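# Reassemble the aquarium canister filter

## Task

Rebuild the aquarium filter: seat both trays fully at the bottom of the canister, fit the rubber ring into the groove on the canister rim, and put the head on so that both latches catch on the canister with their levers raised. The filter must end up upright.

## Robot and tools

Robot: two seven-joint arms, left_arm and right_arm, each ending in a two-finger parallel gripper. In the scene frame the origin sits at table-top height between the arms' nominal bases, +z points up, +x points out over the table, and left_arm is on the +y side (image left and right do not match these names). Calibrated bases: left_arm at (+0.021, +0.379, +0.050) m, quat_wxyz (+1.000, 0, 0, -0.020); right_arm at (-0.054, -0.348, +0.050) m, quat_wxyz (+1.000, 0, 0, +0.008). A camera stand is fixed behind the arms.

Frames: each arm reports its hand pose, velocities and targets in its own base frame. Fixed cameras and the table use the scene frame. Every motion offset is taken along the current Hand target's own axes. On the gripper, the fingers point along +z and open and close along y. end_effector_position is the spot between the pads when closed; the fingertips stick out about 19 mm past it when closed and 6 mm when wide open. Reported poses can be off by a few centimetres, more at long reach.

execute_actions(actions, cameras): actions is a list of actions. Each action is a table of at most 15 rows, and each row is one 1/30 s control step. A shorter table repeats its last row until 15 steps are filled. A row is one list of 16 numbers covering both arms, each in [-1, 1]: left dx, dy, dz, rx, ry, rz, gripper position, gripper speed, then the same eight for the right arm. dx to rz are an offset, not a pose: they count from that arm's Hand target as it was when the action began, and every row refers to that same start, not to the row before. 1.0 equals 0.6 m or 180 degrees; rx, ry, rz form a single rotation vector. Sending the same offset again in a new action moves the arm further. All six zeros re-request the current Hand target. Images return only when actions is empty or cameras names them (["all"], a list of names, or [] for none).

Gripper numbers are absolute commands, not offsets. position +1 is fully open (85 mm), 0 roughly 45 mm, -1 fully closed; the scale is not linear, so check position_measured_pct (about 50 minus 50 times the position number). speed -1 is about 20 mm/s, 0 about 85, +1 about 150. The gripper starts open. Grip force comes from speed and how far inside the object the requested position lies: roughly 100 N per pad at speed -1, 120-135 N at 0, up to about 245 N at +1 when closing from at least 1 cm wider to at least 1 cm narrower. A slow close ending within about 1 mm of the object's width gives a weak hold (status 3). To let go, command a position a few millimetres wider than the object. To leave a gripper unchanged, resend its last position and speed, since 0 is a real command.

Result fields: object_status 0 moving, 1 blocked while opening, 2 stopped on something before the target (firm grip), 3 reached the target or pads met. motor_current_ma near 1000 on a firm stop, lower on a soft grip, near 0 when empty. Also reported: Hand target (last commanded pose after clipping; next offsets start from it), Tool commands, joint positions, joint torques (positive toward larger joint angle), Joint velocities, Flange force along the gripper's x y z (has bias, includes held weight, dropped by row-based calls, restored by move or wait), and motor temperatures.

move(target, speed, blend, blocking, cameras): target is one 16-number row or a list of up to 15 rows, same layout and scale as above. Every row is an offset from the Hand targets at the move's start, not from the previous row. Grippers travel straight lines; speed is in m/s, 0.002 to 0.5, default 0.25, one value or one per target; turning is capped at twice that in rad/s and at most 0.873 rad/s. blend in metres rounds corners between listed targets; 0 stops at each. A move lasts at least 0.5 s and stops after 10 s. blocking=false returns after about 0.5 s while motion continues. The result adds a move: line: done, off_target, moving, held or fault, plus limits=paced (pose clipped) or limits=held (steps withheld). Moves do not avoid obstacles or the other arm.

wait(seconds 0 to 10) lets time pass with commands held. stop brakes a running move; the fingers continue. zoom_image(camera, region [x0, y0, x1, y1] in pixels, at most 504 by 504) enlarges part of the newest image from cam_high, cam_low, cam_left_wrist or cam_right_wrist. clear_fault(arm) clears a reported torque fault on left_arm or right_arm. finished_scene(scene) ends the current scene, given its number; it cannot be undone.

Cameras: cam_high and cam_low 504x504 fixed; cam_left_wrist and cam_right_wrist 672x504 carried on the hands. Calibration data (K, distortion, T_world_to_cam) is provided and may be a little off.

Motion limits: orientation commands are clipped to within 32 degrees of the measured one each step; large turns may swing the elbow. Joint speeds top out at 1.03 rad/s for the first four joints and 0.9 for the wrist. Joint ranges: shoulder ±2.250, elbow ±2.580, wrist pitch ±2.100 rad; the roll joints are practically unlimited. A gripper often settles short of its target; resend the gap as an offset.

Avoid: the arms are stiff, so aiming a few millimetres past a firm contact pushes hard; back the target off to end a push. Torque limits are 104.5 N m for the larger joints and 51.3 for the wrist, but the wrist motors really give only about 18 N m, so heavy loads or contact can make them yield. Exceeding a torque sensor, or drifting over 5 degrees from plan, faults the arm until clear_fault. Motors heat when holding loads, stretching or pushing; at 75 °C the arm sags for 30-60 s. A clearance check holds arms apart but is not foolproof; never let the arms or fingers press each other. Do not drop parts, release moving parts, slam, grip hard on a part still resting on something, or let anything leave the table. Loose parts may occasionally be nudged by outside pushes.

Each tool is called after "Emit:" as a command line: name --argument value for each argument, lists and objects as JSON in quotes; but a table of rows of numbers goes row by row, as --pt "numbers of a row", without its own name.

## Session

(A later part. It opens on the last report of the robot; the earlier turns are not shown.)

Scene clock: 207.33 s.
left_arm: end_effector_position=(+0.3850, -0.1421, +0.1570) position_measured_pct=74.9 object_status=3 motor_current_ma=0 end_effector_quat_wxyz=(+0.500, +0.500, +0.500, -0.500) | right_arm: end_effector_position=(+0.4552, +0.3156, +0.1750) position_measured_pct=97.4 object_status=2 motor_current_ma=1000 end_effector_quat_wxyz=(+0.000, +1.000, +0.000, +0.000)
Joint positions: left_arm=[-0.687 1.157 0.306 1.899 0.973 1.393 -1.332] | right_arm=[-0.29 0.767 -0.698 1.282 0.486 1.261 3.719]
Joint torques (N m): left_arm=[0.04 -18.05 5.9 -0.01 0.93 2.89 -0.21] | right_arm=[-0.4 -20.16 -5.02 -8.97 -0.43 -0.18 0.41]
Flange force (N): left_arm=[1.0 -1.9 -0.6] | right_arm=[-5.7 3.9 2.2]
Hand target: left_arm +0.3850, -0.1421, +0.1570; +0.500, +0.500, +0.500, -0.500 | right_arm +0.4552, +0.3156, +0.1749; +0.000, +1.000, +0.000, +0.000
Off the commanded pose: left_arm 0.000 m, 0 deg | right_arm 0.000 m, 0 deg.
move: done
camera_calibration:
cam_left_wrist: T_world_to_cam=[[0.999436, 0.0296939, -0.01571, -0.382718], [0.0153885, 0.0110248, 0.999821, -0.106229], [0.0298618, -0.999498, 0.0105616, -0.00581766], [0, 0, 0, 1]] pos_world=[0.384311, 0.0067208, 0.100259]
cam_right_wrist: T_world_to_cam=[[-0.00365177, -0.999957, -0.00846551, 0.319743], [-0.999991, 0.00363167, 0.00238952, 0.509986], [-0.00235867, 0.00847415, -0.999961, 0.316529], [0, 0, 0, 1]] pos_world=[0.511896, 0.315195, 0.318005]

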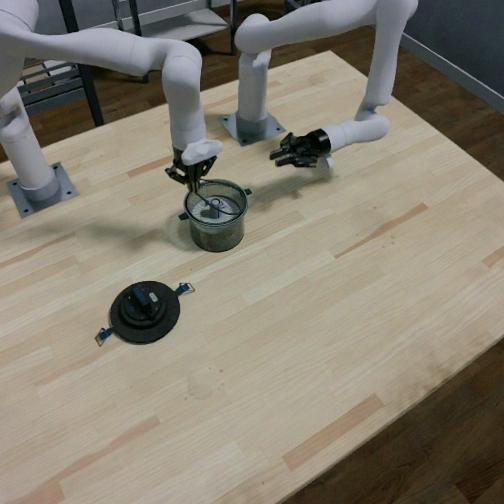

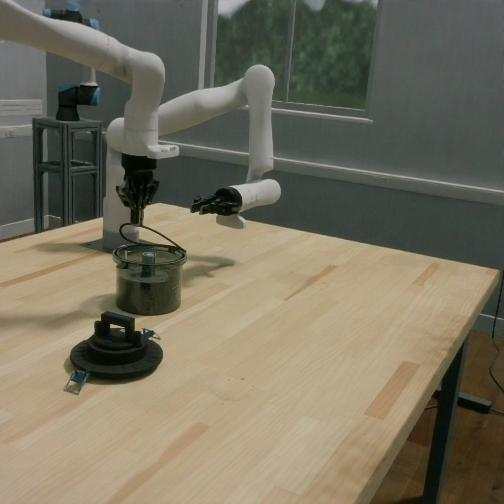

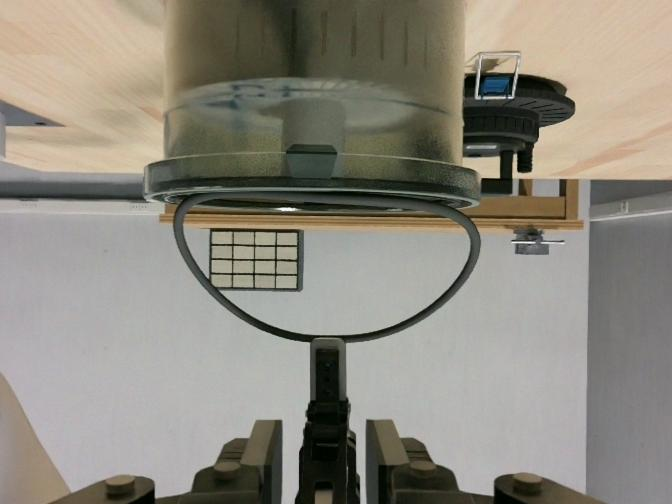

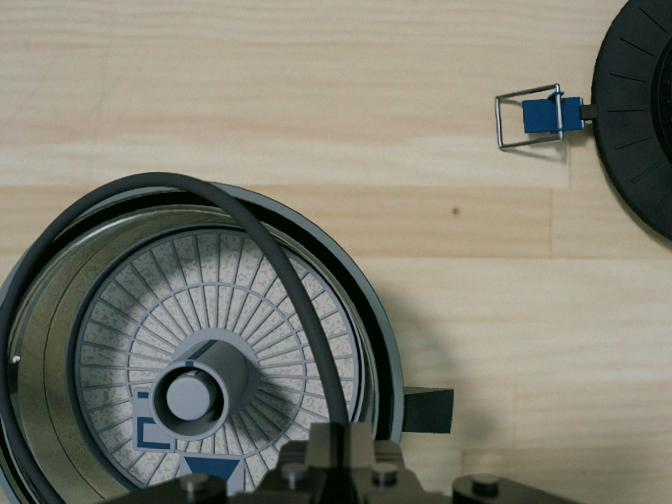

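Emit:
move --pt "0 0 0 0 0 0 -0.5 -0.5 0 0.0235 0.06 0 0 0 -0.97 -1" --pt "0 0 0 0 0 0 -0.5 -0.5 0 0.0235 0.0967 0 0 0 -0.97 -1" --speed 0.03 --blend '[0.005,0]' --cameras '["cam_left_wrist","cam_high","cam_low","cam_right_wrist"]'

Emit:
zoom_image --camera "cam_high" --region '[170, 150, 270, 250]'

Emit:
zoom_image --camera "cam_low" --region '[100, 210, 200, 310]'

Emit:
zoom_image --camera "cam_left_wrist" --region '[130, 130, 490, 250]'

Scene clock: 210.63 s.
left_arm: end_effector_position=(+0.3850, -0.1421, +0.1570) position_measured_pct=74.9 object_status=3 motor_current_ma=0 end_effector_quat_wxyz=(+0.500, +0.500, +0.500, -0.500) | right_arm: end_effector_position=(+0.4551, +0.3015, +0.1170) position_measured_pct=97.4 object_status=2 motor_current_ma=1000 end_effector_quat_wxyz=(+0.000, +1.000, +0.000, +0.000)
Joint positions: left_arm=[-0.687 1.157 0.306 1.899 0.973 1.393 -1.332] | right_arm=[-0.266 0.817 -0.673 1.394 0.53 1.114 3.694]
Joint torques (N m): left_arm=[0.08 -18.08 5.9 -0.02 0.96 2.95 -0.19] | right_arm=[-0.52 -20.18 -5.26 -8.33 -0.47 -0.14 0.42]
Flange force (N): left_arm=[1.2 -2.1 -0.6] | right_arm=[-5.8 4.0 1.8]
Hand target: left_arm +0.3850, -0.1421, +0.1570; +0.500, +0.500, +0.500, -0.500 | right_arm +0.4551, +0.3015, +0.1169; +0.000, +1.000, +0.000, +0.000
Off the commanded pose: left_arm 0.000 m, 0 deg | right_arm 0.000 m, 0 deg.
move: done
camera_calibration:
cam_left_wrist: T_world_to_cam=[[0.999436, 0.0296939, -0.01571, -0.382718], [0.0153885, 0.0110248, 0.999821, -0.106229], [0.0298618, -0.999498, 0.0105616, -0.00581766], [0, 0, 0, 1]] pos_world=[0.384311, 0.0067208, 0.100259]
cam_right_wrist: T_world_to_cam=[[-0.00365177, -0.999957, -0.00846551, 0.305153], [-0.999991, 0.00363167, 0.00238952, 0.510176], [-0.00235867, 0.00847415, -0.999961, 0.258651], [0, 0, 0, 1]] pos_world=[0.511896, 0.301095, 0.260005]

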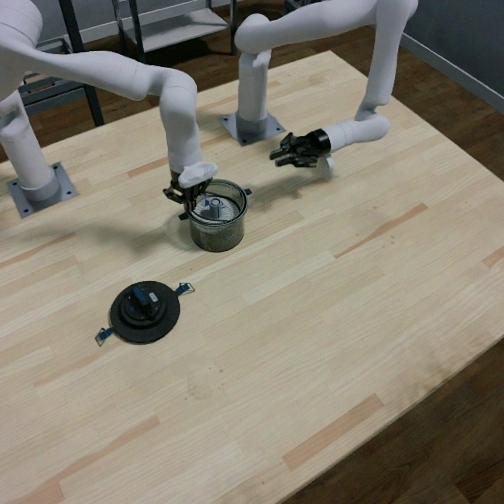

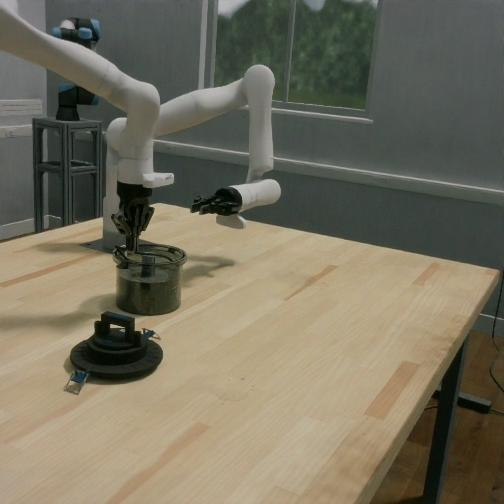

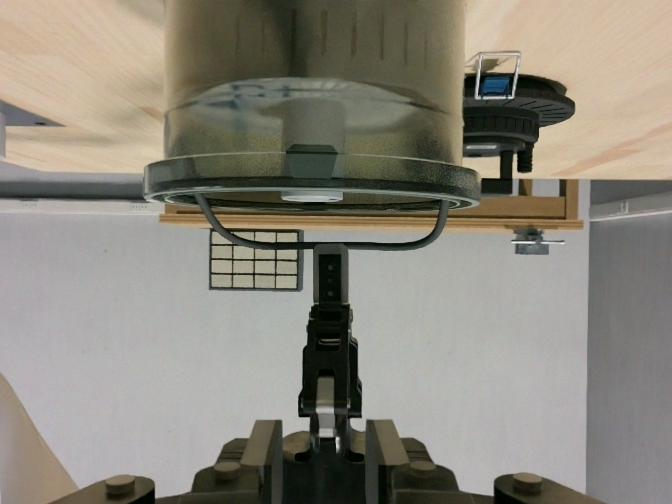

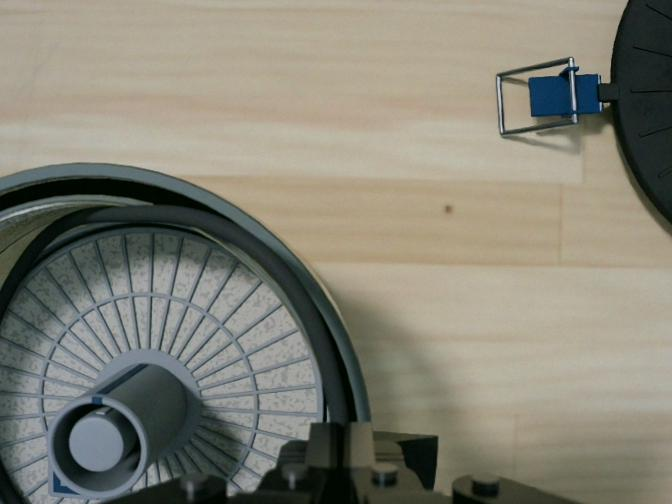

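Scaled by 5.040.

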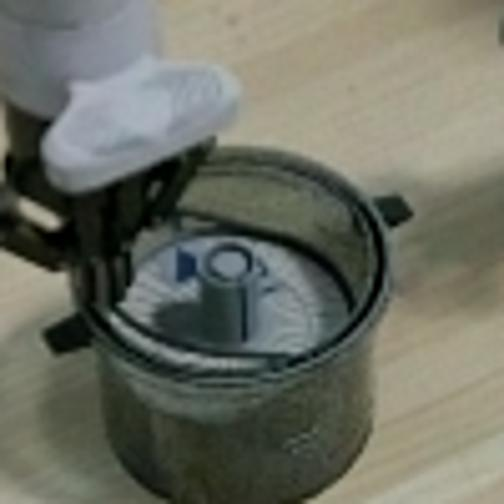

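Scaled by 5.040.

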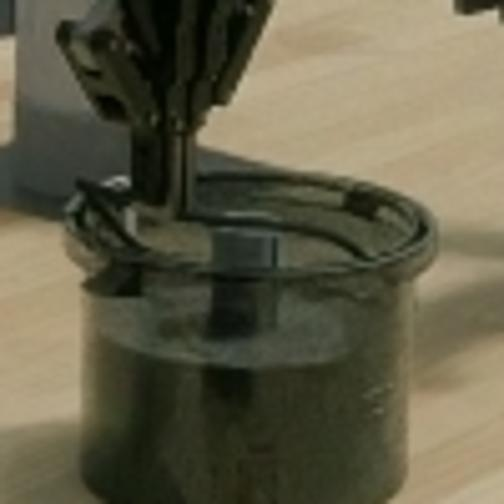

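Scaled by 1.400.

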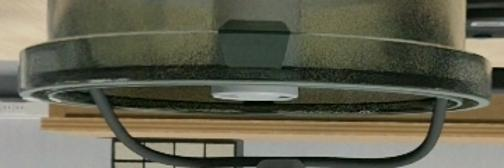

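Emit:
move --pt "0 0 0 0 0 0 -0.5 -0.5 0 -0.0235 -0.0967 0 0 0 -0.97 -1" --pt "0 0 0 0 0 0 -0.5 -0.5 0 -0.07 -0.17 0 0 0 -0.97 -1" --pt "0 0 0 0 0 0 -0.5 -0.5 0 -0.12 -0.26 0 0 0 -0.97 -1" --speed 0.04 --blend '[0.01,0.01,0]'

Emit:
wait --seconds 0.5 --cameras '["all"]'

Emit:
zoom_image --camera "cam_high" --region '[170, 150, 270, 250]'

Emit:
zoom_image --camera "cam_low" --region '[100, 190, 200, 290]'

Scene clock: 216.40 s.
left_arm: end_effector_position=(+0.3850, -0.1421, +0.1570) position_measured_pct=74.9 object_status=3 motor_current_ma=0 end_effector_quat_wxyz=(+0.500, +0.500, +0.500, -0.500) | right_arm: end_effector_position=(+0.4552, +0.3734, +0.2730) position_measured_pct=97.4 object_status=2 motor_current_ma=1000 end_effector_quat_wxyz=(+0.000, +1.000, +0.000, +0.000)
Joint positions: left_arm=[-0.687 1.157 0.306 1.899 0.973 1.393 -1.332] | right_arm=[-0.453 0.777 -0.695 0.905 0.465 1.587 3.732]
Joint torques (N m): left_arm=[0.01 -18.03 5.95 -0.04 0.91 2.97 -0.2] | right_arm=[-0.19 -21.7 -4.27 -9.59 -0.35 -0.02 0.4]
Flange force (N): left_arm=[1.0 -2.0 -0.4] | right_arm=[-7.5 5.7 4.5]
Hand target: left_arm +0.3850, -0.1421, +0.1570; +0.500, +0.500, +0.500, -0.500 | right_arm +0.4552, +0.3734, +0.2730; +0.000, +1.000, +0.000, +0.000
Off the commanded pose: left_arm 0.000 m, 0 deg | right_arm 0.000 m, 0 deg.
move: done

Scene clock: 216.90 s.
left_arm: end_effector_position=(+0.3850, -0.1421, +0.1570) position_measured_pct=74.9 object_status=3 motor_current_ma=0 end_effector_quat_wxyz=(+0.500, +0.500, +0.500, -0.500) | right_arm: end_effector_position=(+0.4552, +0.3734, +0.2730) position_measured_pct=97.4 object_status=2 motor_current_ma=1000 end_effector_quat_wxyz=(+0.000, +1.000, +0.000, +0.000)
Joint positions: left_arm=[-0.687 1.157 0.306 1.899 0.973 1.393 -1.332] | right_arm=[-0.453 0.777 -0.695 0.905 0.465 1.587 3.732]
Joint torques (N m): left_arm=[0.04 -18.04 5.96 0.02 0.91 2.93 -0.24] | right_arm=[-0.41 -21.69 -4.3 -9.4 -0.36 -0.21 0.41]
Flange force (N): left_arm=[1.0 -1.8 -0.6] | right_arm=[-6.4 5.2 3.6]
Hand target: left_arm +0.3850, -0.1421, +0.1570; +0.500, +0.500, +0.500, -0.500 | right_arm +0.4552, +0.3734, +0.2730; +0.000, +1.000, +0.000, +0.000
Tool commands: left_gripper/position=-0.5 left_gripper/speed=-0.5 right_gripper/position=-0.97 right_gripper/speed=-1.0
Off the commanded pose: left_arm 0.000 m, 0 deg | right_arm 0.000 m, 0 deg.
wait: 0.50 s; at rest by 0.17 s
camera_calibration:
cam_left_wrist: T_world_to_cam=[[0.999436, 0.0296939, -0.01571, -0.382718], [0.0153885, 0.0110248, 0.999821, -0.106229], [0.0298618, -0.999498, 0.0105616, -0.00581766], [0, 0, 0, 1]] pos_world=[0.384311, 0.0067208, 0.100259]
cam_right_wrist: T_world_to_cam=[[-0.00365177, -0.999957, -0.00846551, 0.378371], [-0.999991, 0.00363167, 0.00238952, 0.509542], [-0.00235867, 0.00847415, -0.999961, 0.414036], [0, 0, 0, 1]] pos_world=[0.511896, 0.372995, 0.416005]

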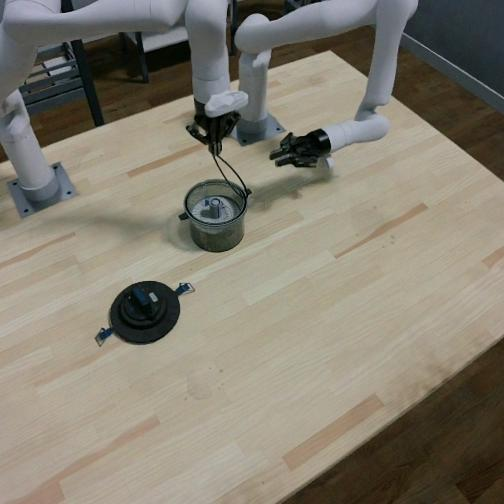

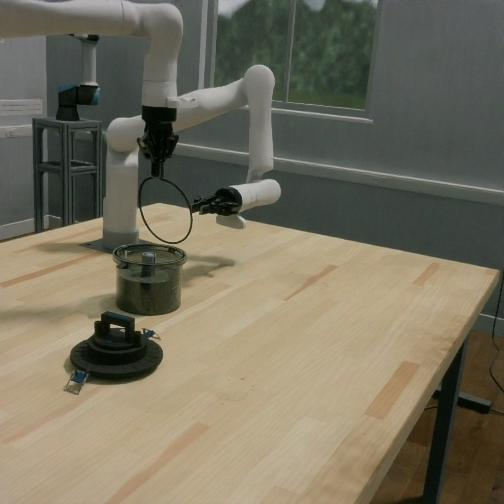

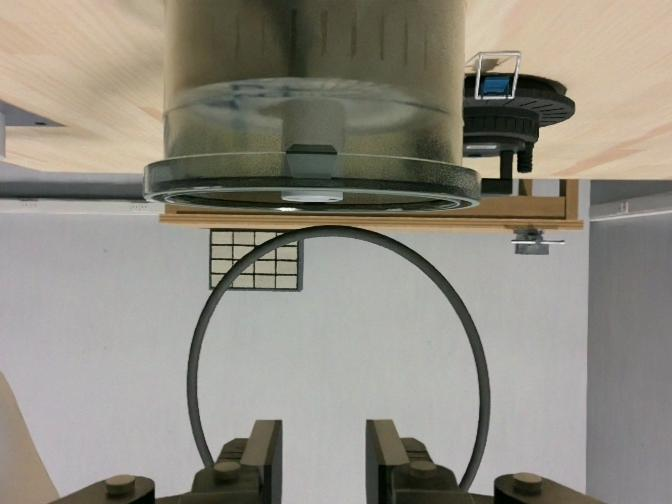

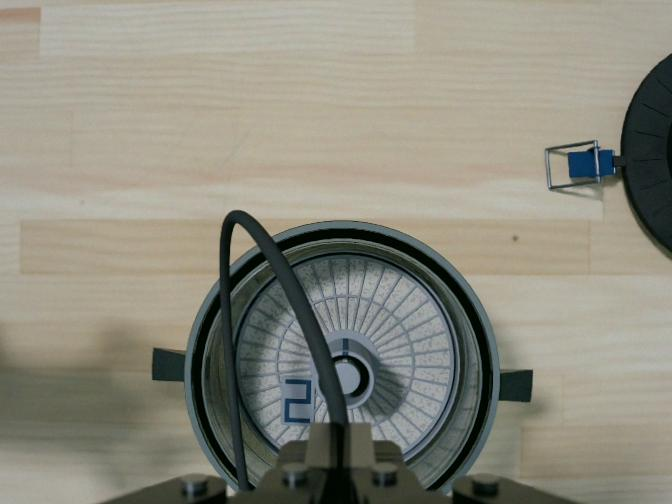

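Scaled by 5.040.

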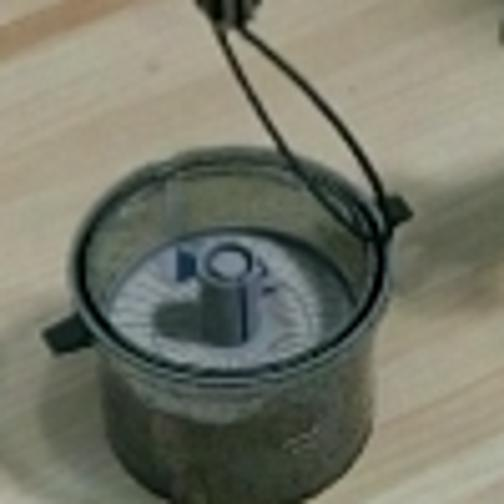

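Scaled by 5.040.

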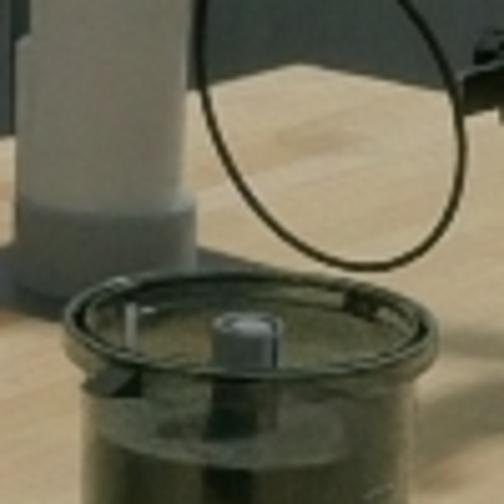

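Emit:
move --target '[0,0,0,0,0,0,-0.5,-0.5,0,-0.0183,0,0,0,0,-0.97,-1]' --speed 0.01 --cameras '["cam_left_wrist","cam_right_wrist","cam_low","cam_high"]'

Emit:
zoom_image --camera "cam_high" --region '[205, 160, 275, 230]'

Emit:
zoom_image --camera "cam_low" --region '[140, 220, 210, 290]'

Scene clock: 219.33 s.
left_arm: end_effector_position=(+0.3850, -0.1421, +0.1570) position_measured_pct=74.9 object_status=3 motor_current_ma=0 end_effector_quat_wxyz=(+0.500, +0.500, +0.500, -0.500) | right_arm: end_effector_position=(+0.4552, +0.3843, +0.2730) position_measured_pct=97.4 object_status=2 motor_current_ma=1000 end_effector_quat_wxyz=(+0.000, +1.000, +0.000, +0.000)
Joint positions: left_arm=[-0.687 1.157 0.306 1.899 0.973 1.393 -1.332] | right_arm=[-0.48 0.796 -0.69 0.865 0.471 1.605 3.726]
Joint torques (N m): left_arm=[-0.04 -18.09 5.84 -0.07 0.91 2.93 -0.16] | right_arm=[-0.38 -22.07 -4.3 -8.99 -0.37 -0.1 0.39]
Flange force (N): left_arm=[1.1 -2.1 -0.2] | right_arm=[-5.0 4.2 2.9]
Hand target: left_arm +0.3850, -0.1421, +0.1570; +0.500, +0.500, +0.500, -0.500 | right_arm +0.4552, +0.3844, +0.2730; +0.000, +1.000, +0.000, +0.000
Off the commanded pose: left_arm 0.000 m, 0 deg | right_arm 0.000 m, 0 deg.
move: done
camera_calibration:
cam_left_wrist: T_world_to_cam=[[0.999436, 0.0296939, -0.01571, -0.382718], [0.0153885, 0.0110248, 0.999821, -0.106229], [0.0298618, -0.999498, 0.0105616, -0.00581766], [0, 0, 0, 1]] pos_world=[0.384311, 0.0067208, 0.100259]
cam_right_wrist: T_world_to_cam=[[-0.00365177, -0.999957, -0.00846551, 0.389371], [-0.999991, 0.00363167, 0.00238952, 0.509602], [-0.00235867, 0.00847415, -0.999961, 0.413943], [0, 0, 0, 1]] pos_world=[0.511996, 0.383995, 0.416005]

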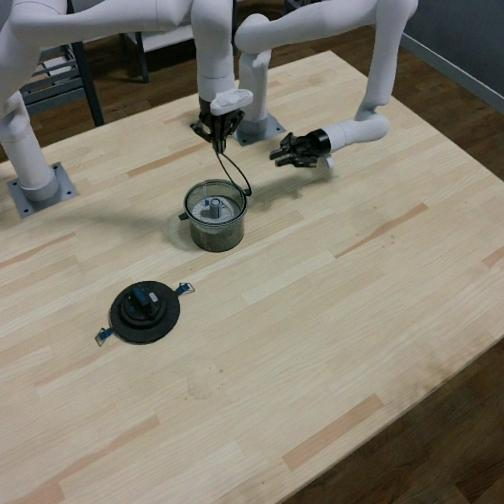

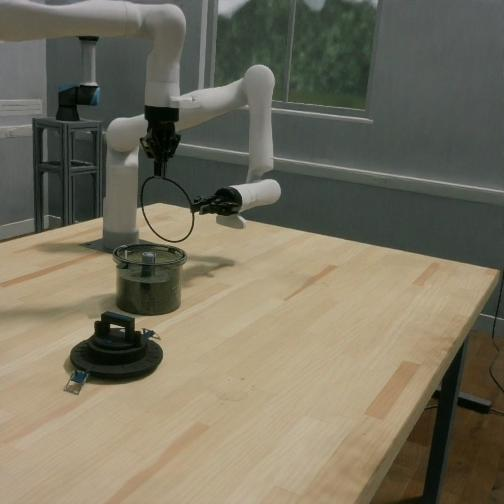

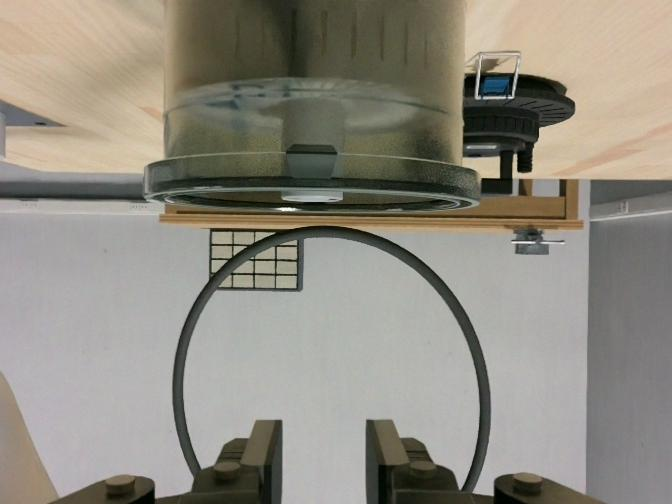

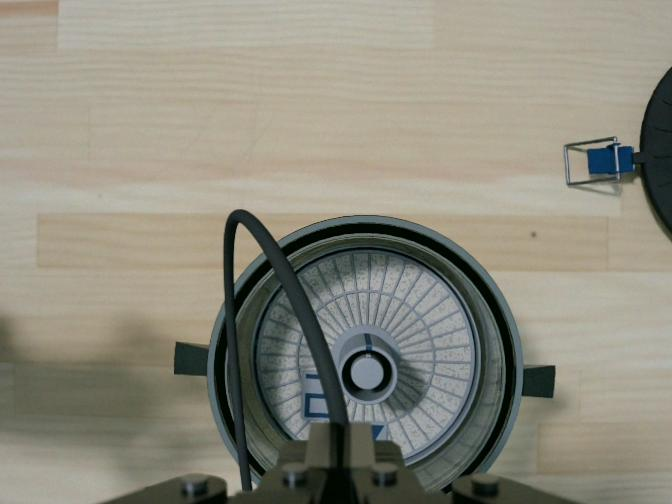

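Scaled by 7.200.

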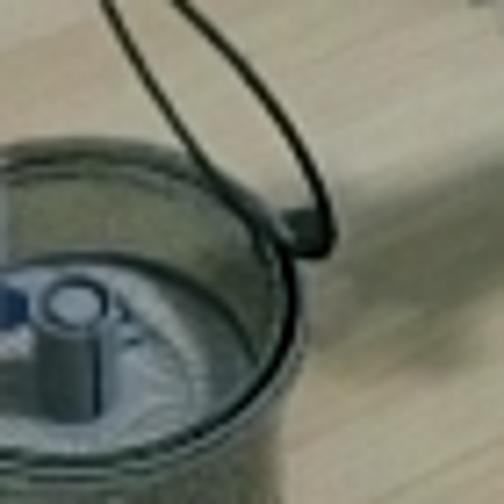

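Scaled by 7.200.

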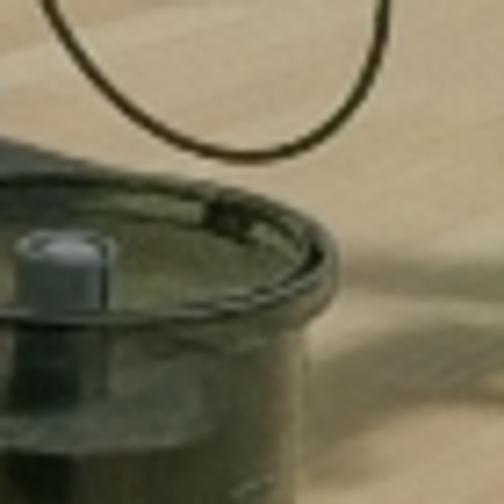

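Emit:
move --target '[0,0,0,0,0,0,-0.5,-0.5,0,-0.0025,0.0183,0,0,0,-0.97,-1]' --speed 0.01 --cameras '["cam_left_wrist","cam_right_wrist","cam_low","cam_high"]'

Emit:
zoom_image --camera "cam_high" --region '[205, 160, 275, 230]'

Emit:
zoom_image --camera "cam_low" --region '[140, 220, 210, 290]'

Emit:
zoom_image --camera "cam_left_wrist" --region '[200, 140, 440, 260]'

Scene clock: 221.47 s.
left_arm: end_effector_position=(+0.3850, -0.1421, +0.1570) position_measured_pct=74.9 object_status=3 motor_current_ma=0 end_effector_quat_wxyz=(+0.500, +0.500, +0.500, -0.500) | right_arm: end_effector_position=(+0.4552, +0.3859, +0.2621) position_measured_pct=97.4 object_status=2 motor_current_ma=1000 end_effector_quat_wxyz=(+0.000, +1.000, +0.000, +0.000)
Joint positions: left_arm=[-0.687 1.157 0.306 1.899 0.973 1.393 -1.332] | right_arm=[-0.477 0.802 -0.689 0.89 0.474 1.576 3.718]
Joint torques (N m): left_arm=[0 -17.92 5.92 0.03 0.93 2.96 -0.2] | right_arm=[-0.38 -22.04 -4.32 -9.14 -0.41 -0.16 0.41]
Flange force (N): left_arm=[0.8 -1.9 -0.5] | right_arm=[-5.7 4.7 3.0]
Hand target: left_arm +0.3850, -0.1421, +0.1570; +0.500, +0.500, +0.500, -0.500 | right_arm +0.4552, +0.3859, +0.2620; +0.000, +1.000, +0.000, +0.000
Off the commanded pose: left_arm 0.000 m, 0 deg | right_arm 0.000 m, 0 deg.
move: done
camera_calibration:
cam_left_wrist: T_world_to_cam=[[0.999436, 0.0296939, -0.01571, -0.382718], [0.0153885, 0.0110248, 0.999821, -0.106229], [0.0298618, -0.999498, 0.0105616, -0.00581766], [0, 0, 0, 1]] pos_world=[0.384311, 0.0067208, 0.100259]
cam_right_wrist: T_world_to_cam=[[-0.00365136, -0.999958, -0.00846514, 0.390777], [-0.99999, 0.00363041, 0.0024895, 0.509482], [-0.00245867, 0.00847415, -0.999961, 0.403081], [0, 0, 0, 1]] pos_world=[0.511895, 0.385495, 0.405105]

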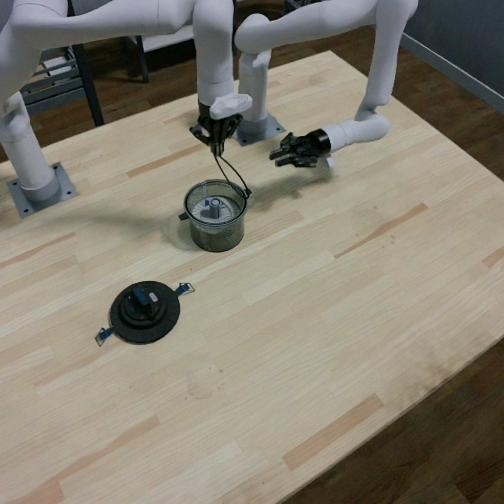

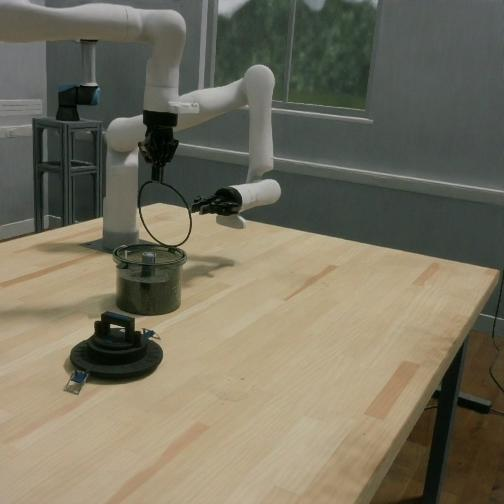

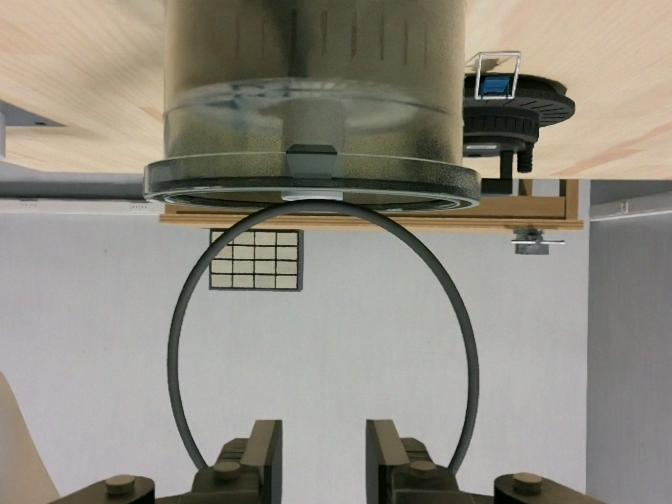

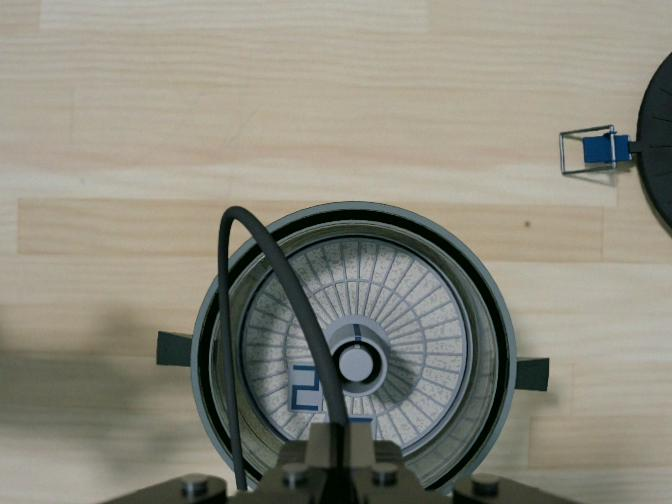

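Scaled by 7.200.

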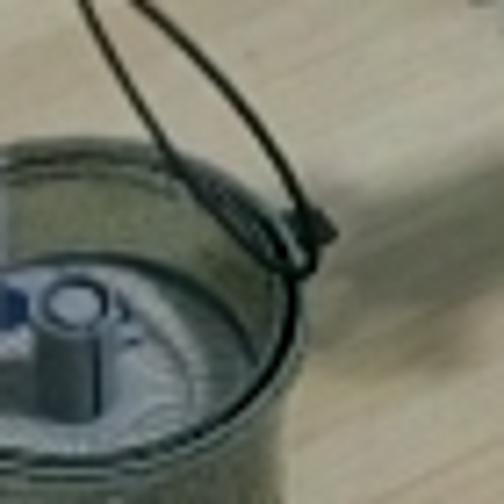

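Scaled by 7.200.

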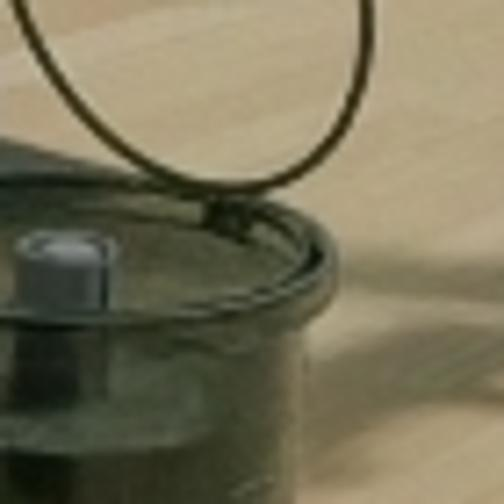

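Scaled by 2.100.

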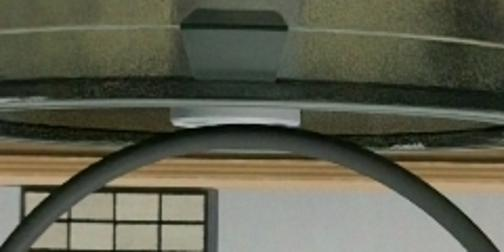

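Emit:
move --target '[0,0,0,0,0,0,-0.5,-0.5,0,-0.0108,0,0,0,0,-0.97,-1]' --speed 0.008 --cameras '["cam_left_wrist","cam_right_wrist","cam_low","cam_high"]'

Emit:
zoom_image --camera "cam_high" --region '[205, 160, 275, 230]'

Emit:
zoom_image --camera "cam_low" --region '[140, 220, 210, 290]'

Emit:
zoom_image --camera "cam_left_wrist" --region '[200, 140, 440, 260]'

Scene clock: 223.27 s.
left_arm: end_effector_position=(+0.3850, -0.1421, +0.1570) position_measured_pct=74.9 object_status=3 motor_current_ma=0 end_effector_quat_wxyz=(+0.500, +0.500, +0.500, -0.500) | right_arm: end_effector_position=(+0.4552, +0.3923, +0.2620) position_measured_pct=97.4 object_status=2 motor_current_ma=1000 end_effector_quat_wxyz=(+0.000, +1.000, +0.000, +0.000)
Joint positions: left_arm=[-0.687 1.157 0.306 1.899 0.973 1.393 -1.332] | right_arm=[-0.493 0.813 -0.686 0.866 0.478 1.587 3.715]
Joint torques (N m): left_arm=[0.08 -18.04 5.86 0.04 0.95 2.95 -0.14] | right_arm=[-0.31 -22.38 -4.26 -9.26 -0.4 -0.15 0.41]
Flange force (N): left_arm=[1.1 -2.0 -0.6] | right_arm=[-6.2 5.1 3.5]
Hand target: left_arm +0.3850, -0.1421, +0.1570; +0.500, +0.500, +0.500, -0.500 | right_arm +0.4552, +0.3923, +0.2620; +0.000, +1.000, +0.000, +0.000
Off the commanded pose: left_arm 0.000 m, 0 deg | right_arm 0.000 m, 0 deg.
move: done
camera_calibration:
cam_left_wrist: T_world_to_cam=[[0.999436, 0.0296939, -0.01571, -0.382718], [0.0153885, 0.0110248, 0.999821, -0.106229], [0.0298618, -0.999498, 0.0105616, -0.00581766], [0, 0, 0, 1]] pos_world=[0.384311, 0.0067208, 0.100259]
cam_right_wrist: T_world_to_cam=[[-0.00365052, -0.999958, -0.00846552, 0.397177], [-0.999991, 0.00363041, 0.0023895, 0.5096], [-0.00235867, 0.00847417, -0.999961, 0.402976], [0, 0, 0, 1]] pos_world=[0.511996, 0.391895, 0.405105]

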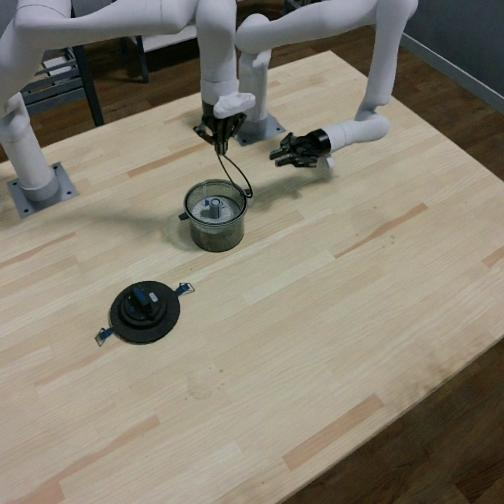

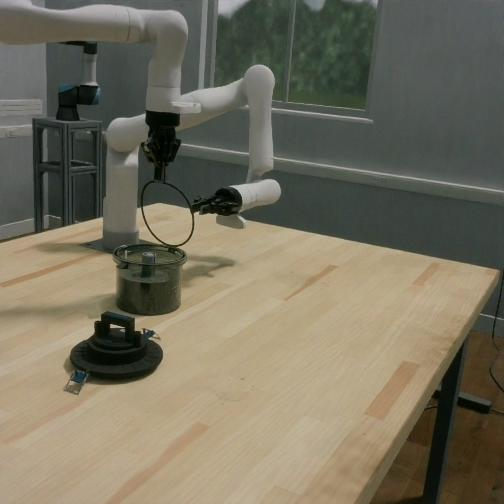

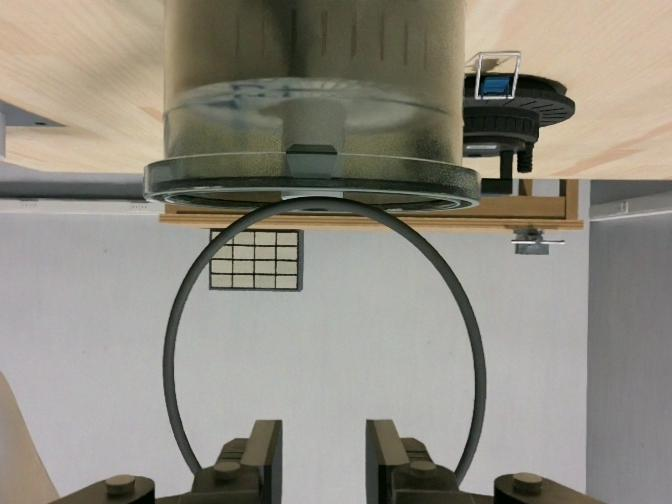

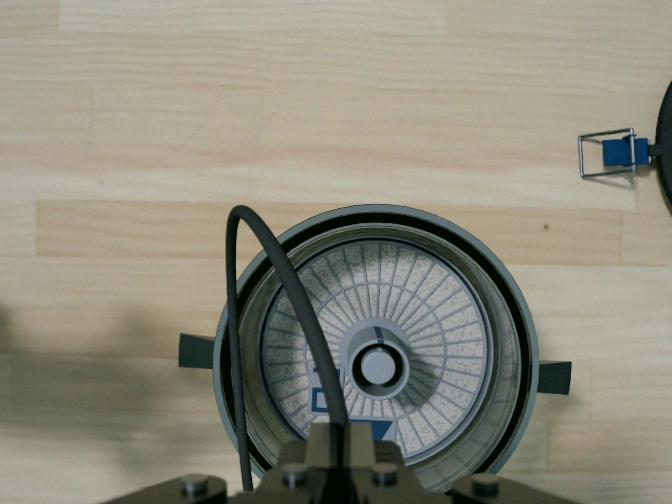

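Scaled by 7.200.

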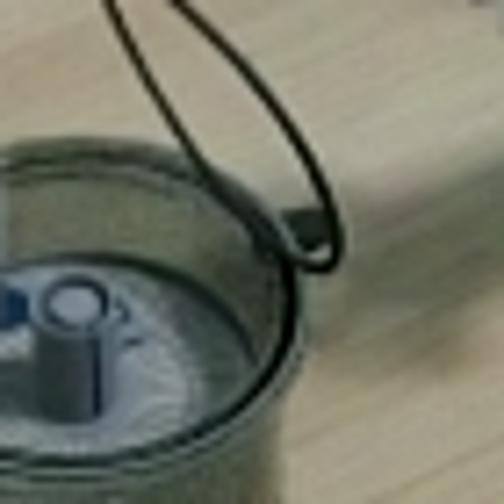

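Scaled by 7.200.

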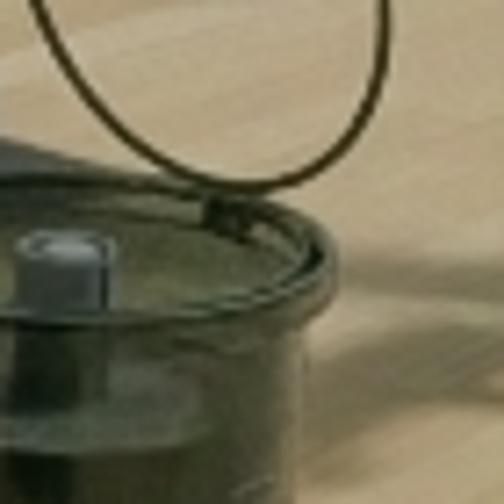

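Scaled by 2.100.

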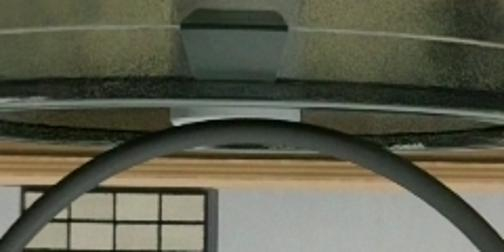

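Emit:
move --target '[0,0,0,0,0,0,-0.5,-0.5,0,-0.002,0.0075,0,0,0,-0.97,-1]' --speed 0.008 --cameras '["cam_left_wrist","cam_right_wrist","cam_low","cam_high"]'

Emit:
zoom_image --camera "cam_high" --region '[205, 160, 275, 230]'

Emit:
zoom_image --camera "cam_low" --region '[140, 220, 210, 290]'

Emit:
zoom_image --camera "cam_left_wrist" --region '[200, 140, 440, 260]'

Scene clock: 224.60 s.
left_arm: end_effector_position=(+0.3850, -0.1421, +0.1570) position_measured_pct=74.9 object_status=3 motor_current_ma=0 end_effector_quat_wxyz=(+0.500, +0.500, +0.500, -0.500) | right_arm: end_effector_position=(+0.4552, +0.3935, +0.2576) position_measured_pct=97.4 object_status=2 motor_current_ma=1000 end_effector_quat_wxyz=(+0.000, +1.000, +0.000, +0.000)
Joint positions: left_arm=[-0.687 1.157 0.306 1.899 0.973 1.393 -1.332] | right_arm=[-0.493 0.817 -0.686 0.874 0.479 1.577 3.712]
Joint torques (N m): left_arm=[-0.02 -17.94 5.95 -0.05 0.88 2.92 -0.26] | right_arm=[-0.42 -22.27 -4.28 -9.29 -0.43 -0.13 0.41]
Flange force (N): left_arm=[0.7 -1.9 -0.4] | right_arm=[-6.6 5.7 3.5]
Hand target: left_arm +0.3850, -0.1421, +0.1570; +0.500, +0.500, +0.500, -0.500 | right_arm +0.4552, +0.3936, +0.2575; +0.000, +1.000, +0.000, +0.000
Off the commanded pose: left_arm 0.000 m, 0 deg | right_arm 0.000 m, 0 deg.
move: done
camera_calibration:
cam_left_wrist: T_world_to_cam=[[0.999436, 0.0296939, -0.01571, -0.382718], [0.0153885, 0.0110248, 0.999821, -0.106229], [0.0298618, -0.999498, 0.0105616, -0.00581766], [0, 0, 0, 1]] pos_world=[0.384311, 0.0067208, 0.100259]
cam_right_wrist: T_world_to_cam=[[-0.00365177, -0.999957, -0.00846551, 0.398439], [-0.999991, 0.00363167, 0.00238952, 0.509506], [-0.00235867, 0.00847415, -0.999961, 0.398465], [0, 0, 0, 1]] pos_world=[0.511896, 0.393195, 0.400605]

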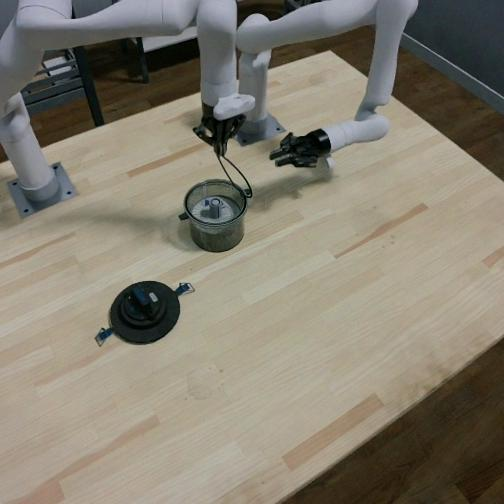

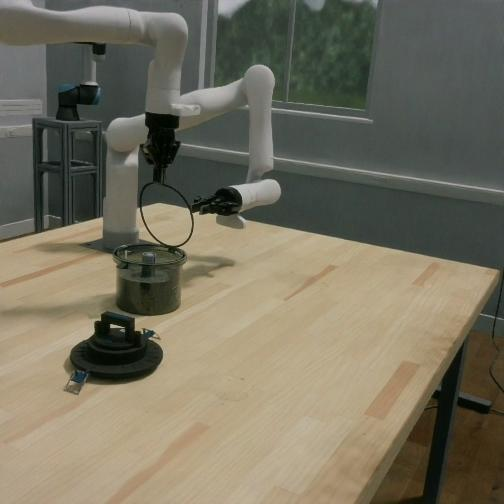

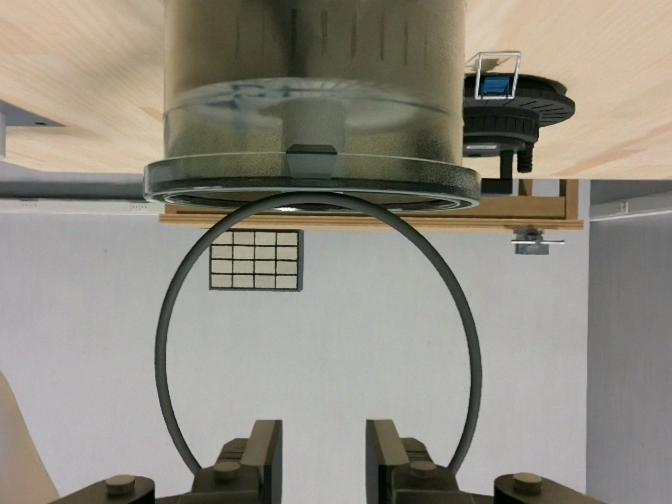

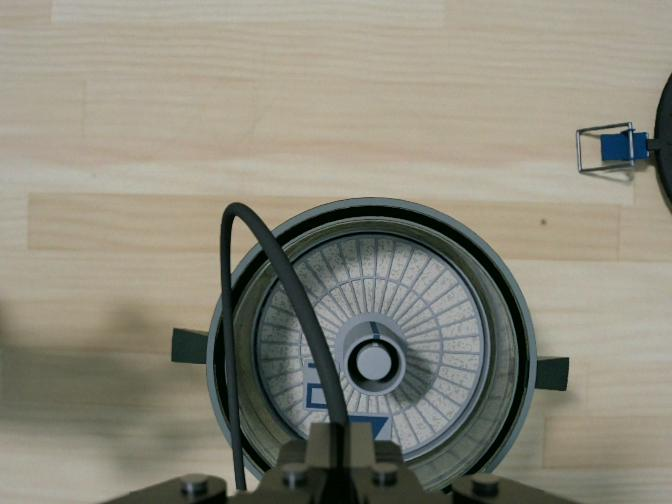

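Scaled by 7.200.

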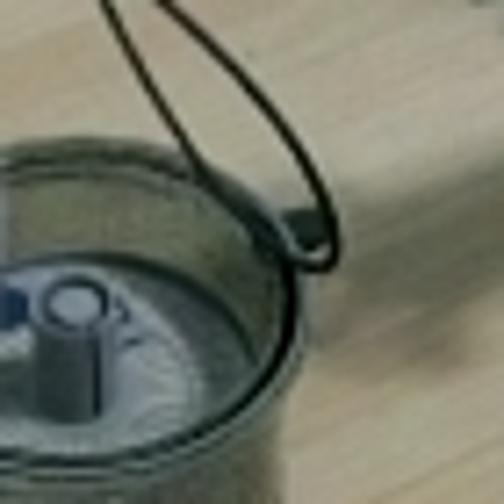

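Scaled by 7.200.

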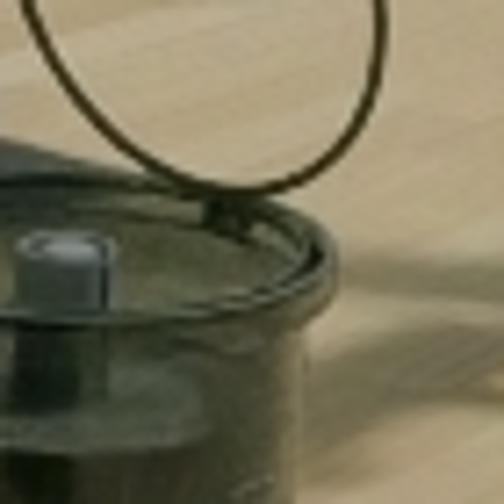

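Scaled by 2.100.

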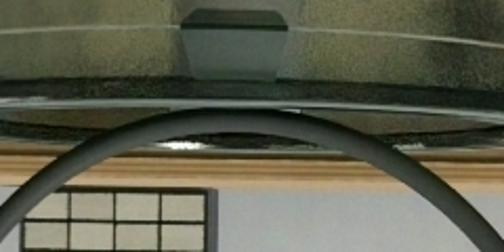

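Emit:
move --target '[0,0,0,0,0,0,-0.5,-0.5,0,-0.0005,0.005,0,0,0,-0.97,-1]' --speed 0.008 --cameras '["cam_left_wrist","cam_high"]'

Emit:
zoom_image --camera "cam_high" --region '[205, 160, 275, 230]'

Emit:
zoom_image --camera "cam_left_wrist" --region '[200, 140, 440, 260]'

Scene clock: 226.00 s.
left_arm: end_effector_position=(+0.3850, -0.1421, +0.1570) position_measured_pct=74.9 object_status=3 motor_current_ma=0 end_effector_quat_wxyz=(+0.500, +0.500, +0.500, -0.500) | right_arm: end_effector_position=(+0.4552, +0.3938, +0.2546) position_measured_pct=97.4 object_status=2 motor_current_ma=1000 end_effector_quat_wxyz=(+0.000, +1.000, +0.000, +0.000)
Joint positions: left_arm=[-0.687 1.157 0.306 1.899 0.973 1.393 -1.332] | right_arm=[-0.492 0.819 -0.685 0.881 0.48 1.569 3.709]
Joint torques (N m): left_arm=[0.05 -18.03 5.9 -0.02 0.97 2.9 -0.21] | right_arm=[-0.39 -22.28 -4.35 -9.16 -0.42 0.17 0.4]
Flange force (N): left_arm=[1.0 -2.0 -0.7] | right_arm=[-6.6 5.7 4.0]
Hand target: left_arm +0.3850, -0.1421, +0.1570; +0.500, +0.500, +0.500, -0.500 | right_arm +0.4552, +0.3939, +0.2545; +0.000, +1.000, +0.000, +0.000
Off the commanded pose: left_arm 0.000 m, 0 deg | right_arm 0.000 m, 0 deg.
move: done
camera_calibration:
cam_left_wrist: T_world_to_cam=[[0.999436, 0.0296939, -0.01571, -0.382718], [0.0153885, 0.0110248, 0.999821, -0.106229], [0.0298618, -0.999498, 0.0105616, -0.00581766], [0, 0, 0, 1]] pos_world=[0.384311, 0.0067208, 0.100259]
Images, in order (width x height): cam_high 504x504, cam_left_wrist 672x504.

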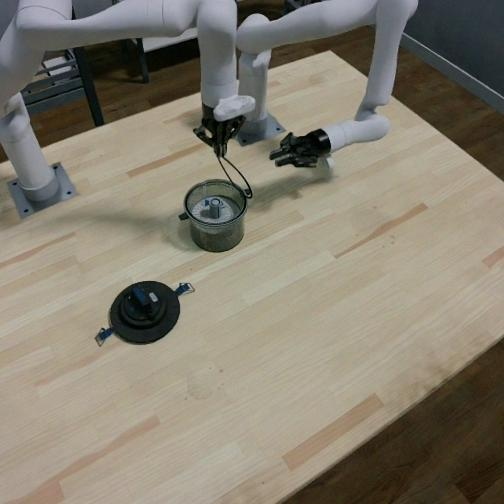

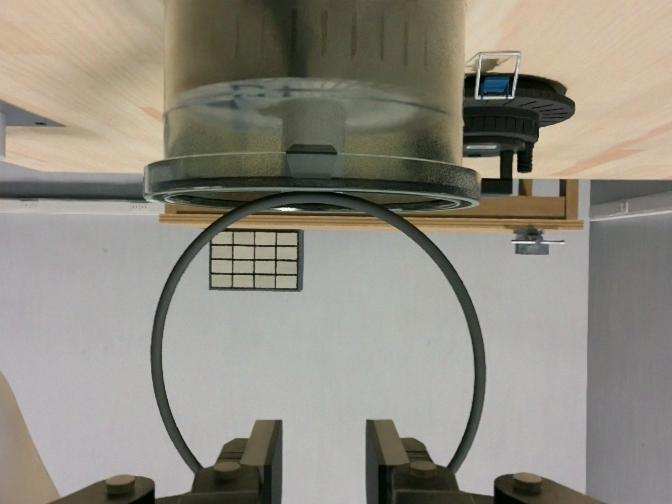

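Scaled by 7.200.

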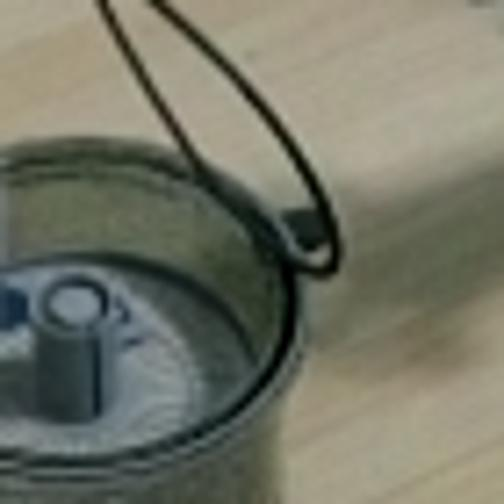

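Scaled by 2.100.

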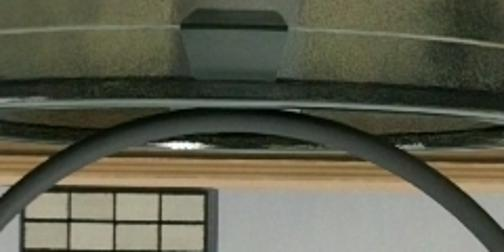

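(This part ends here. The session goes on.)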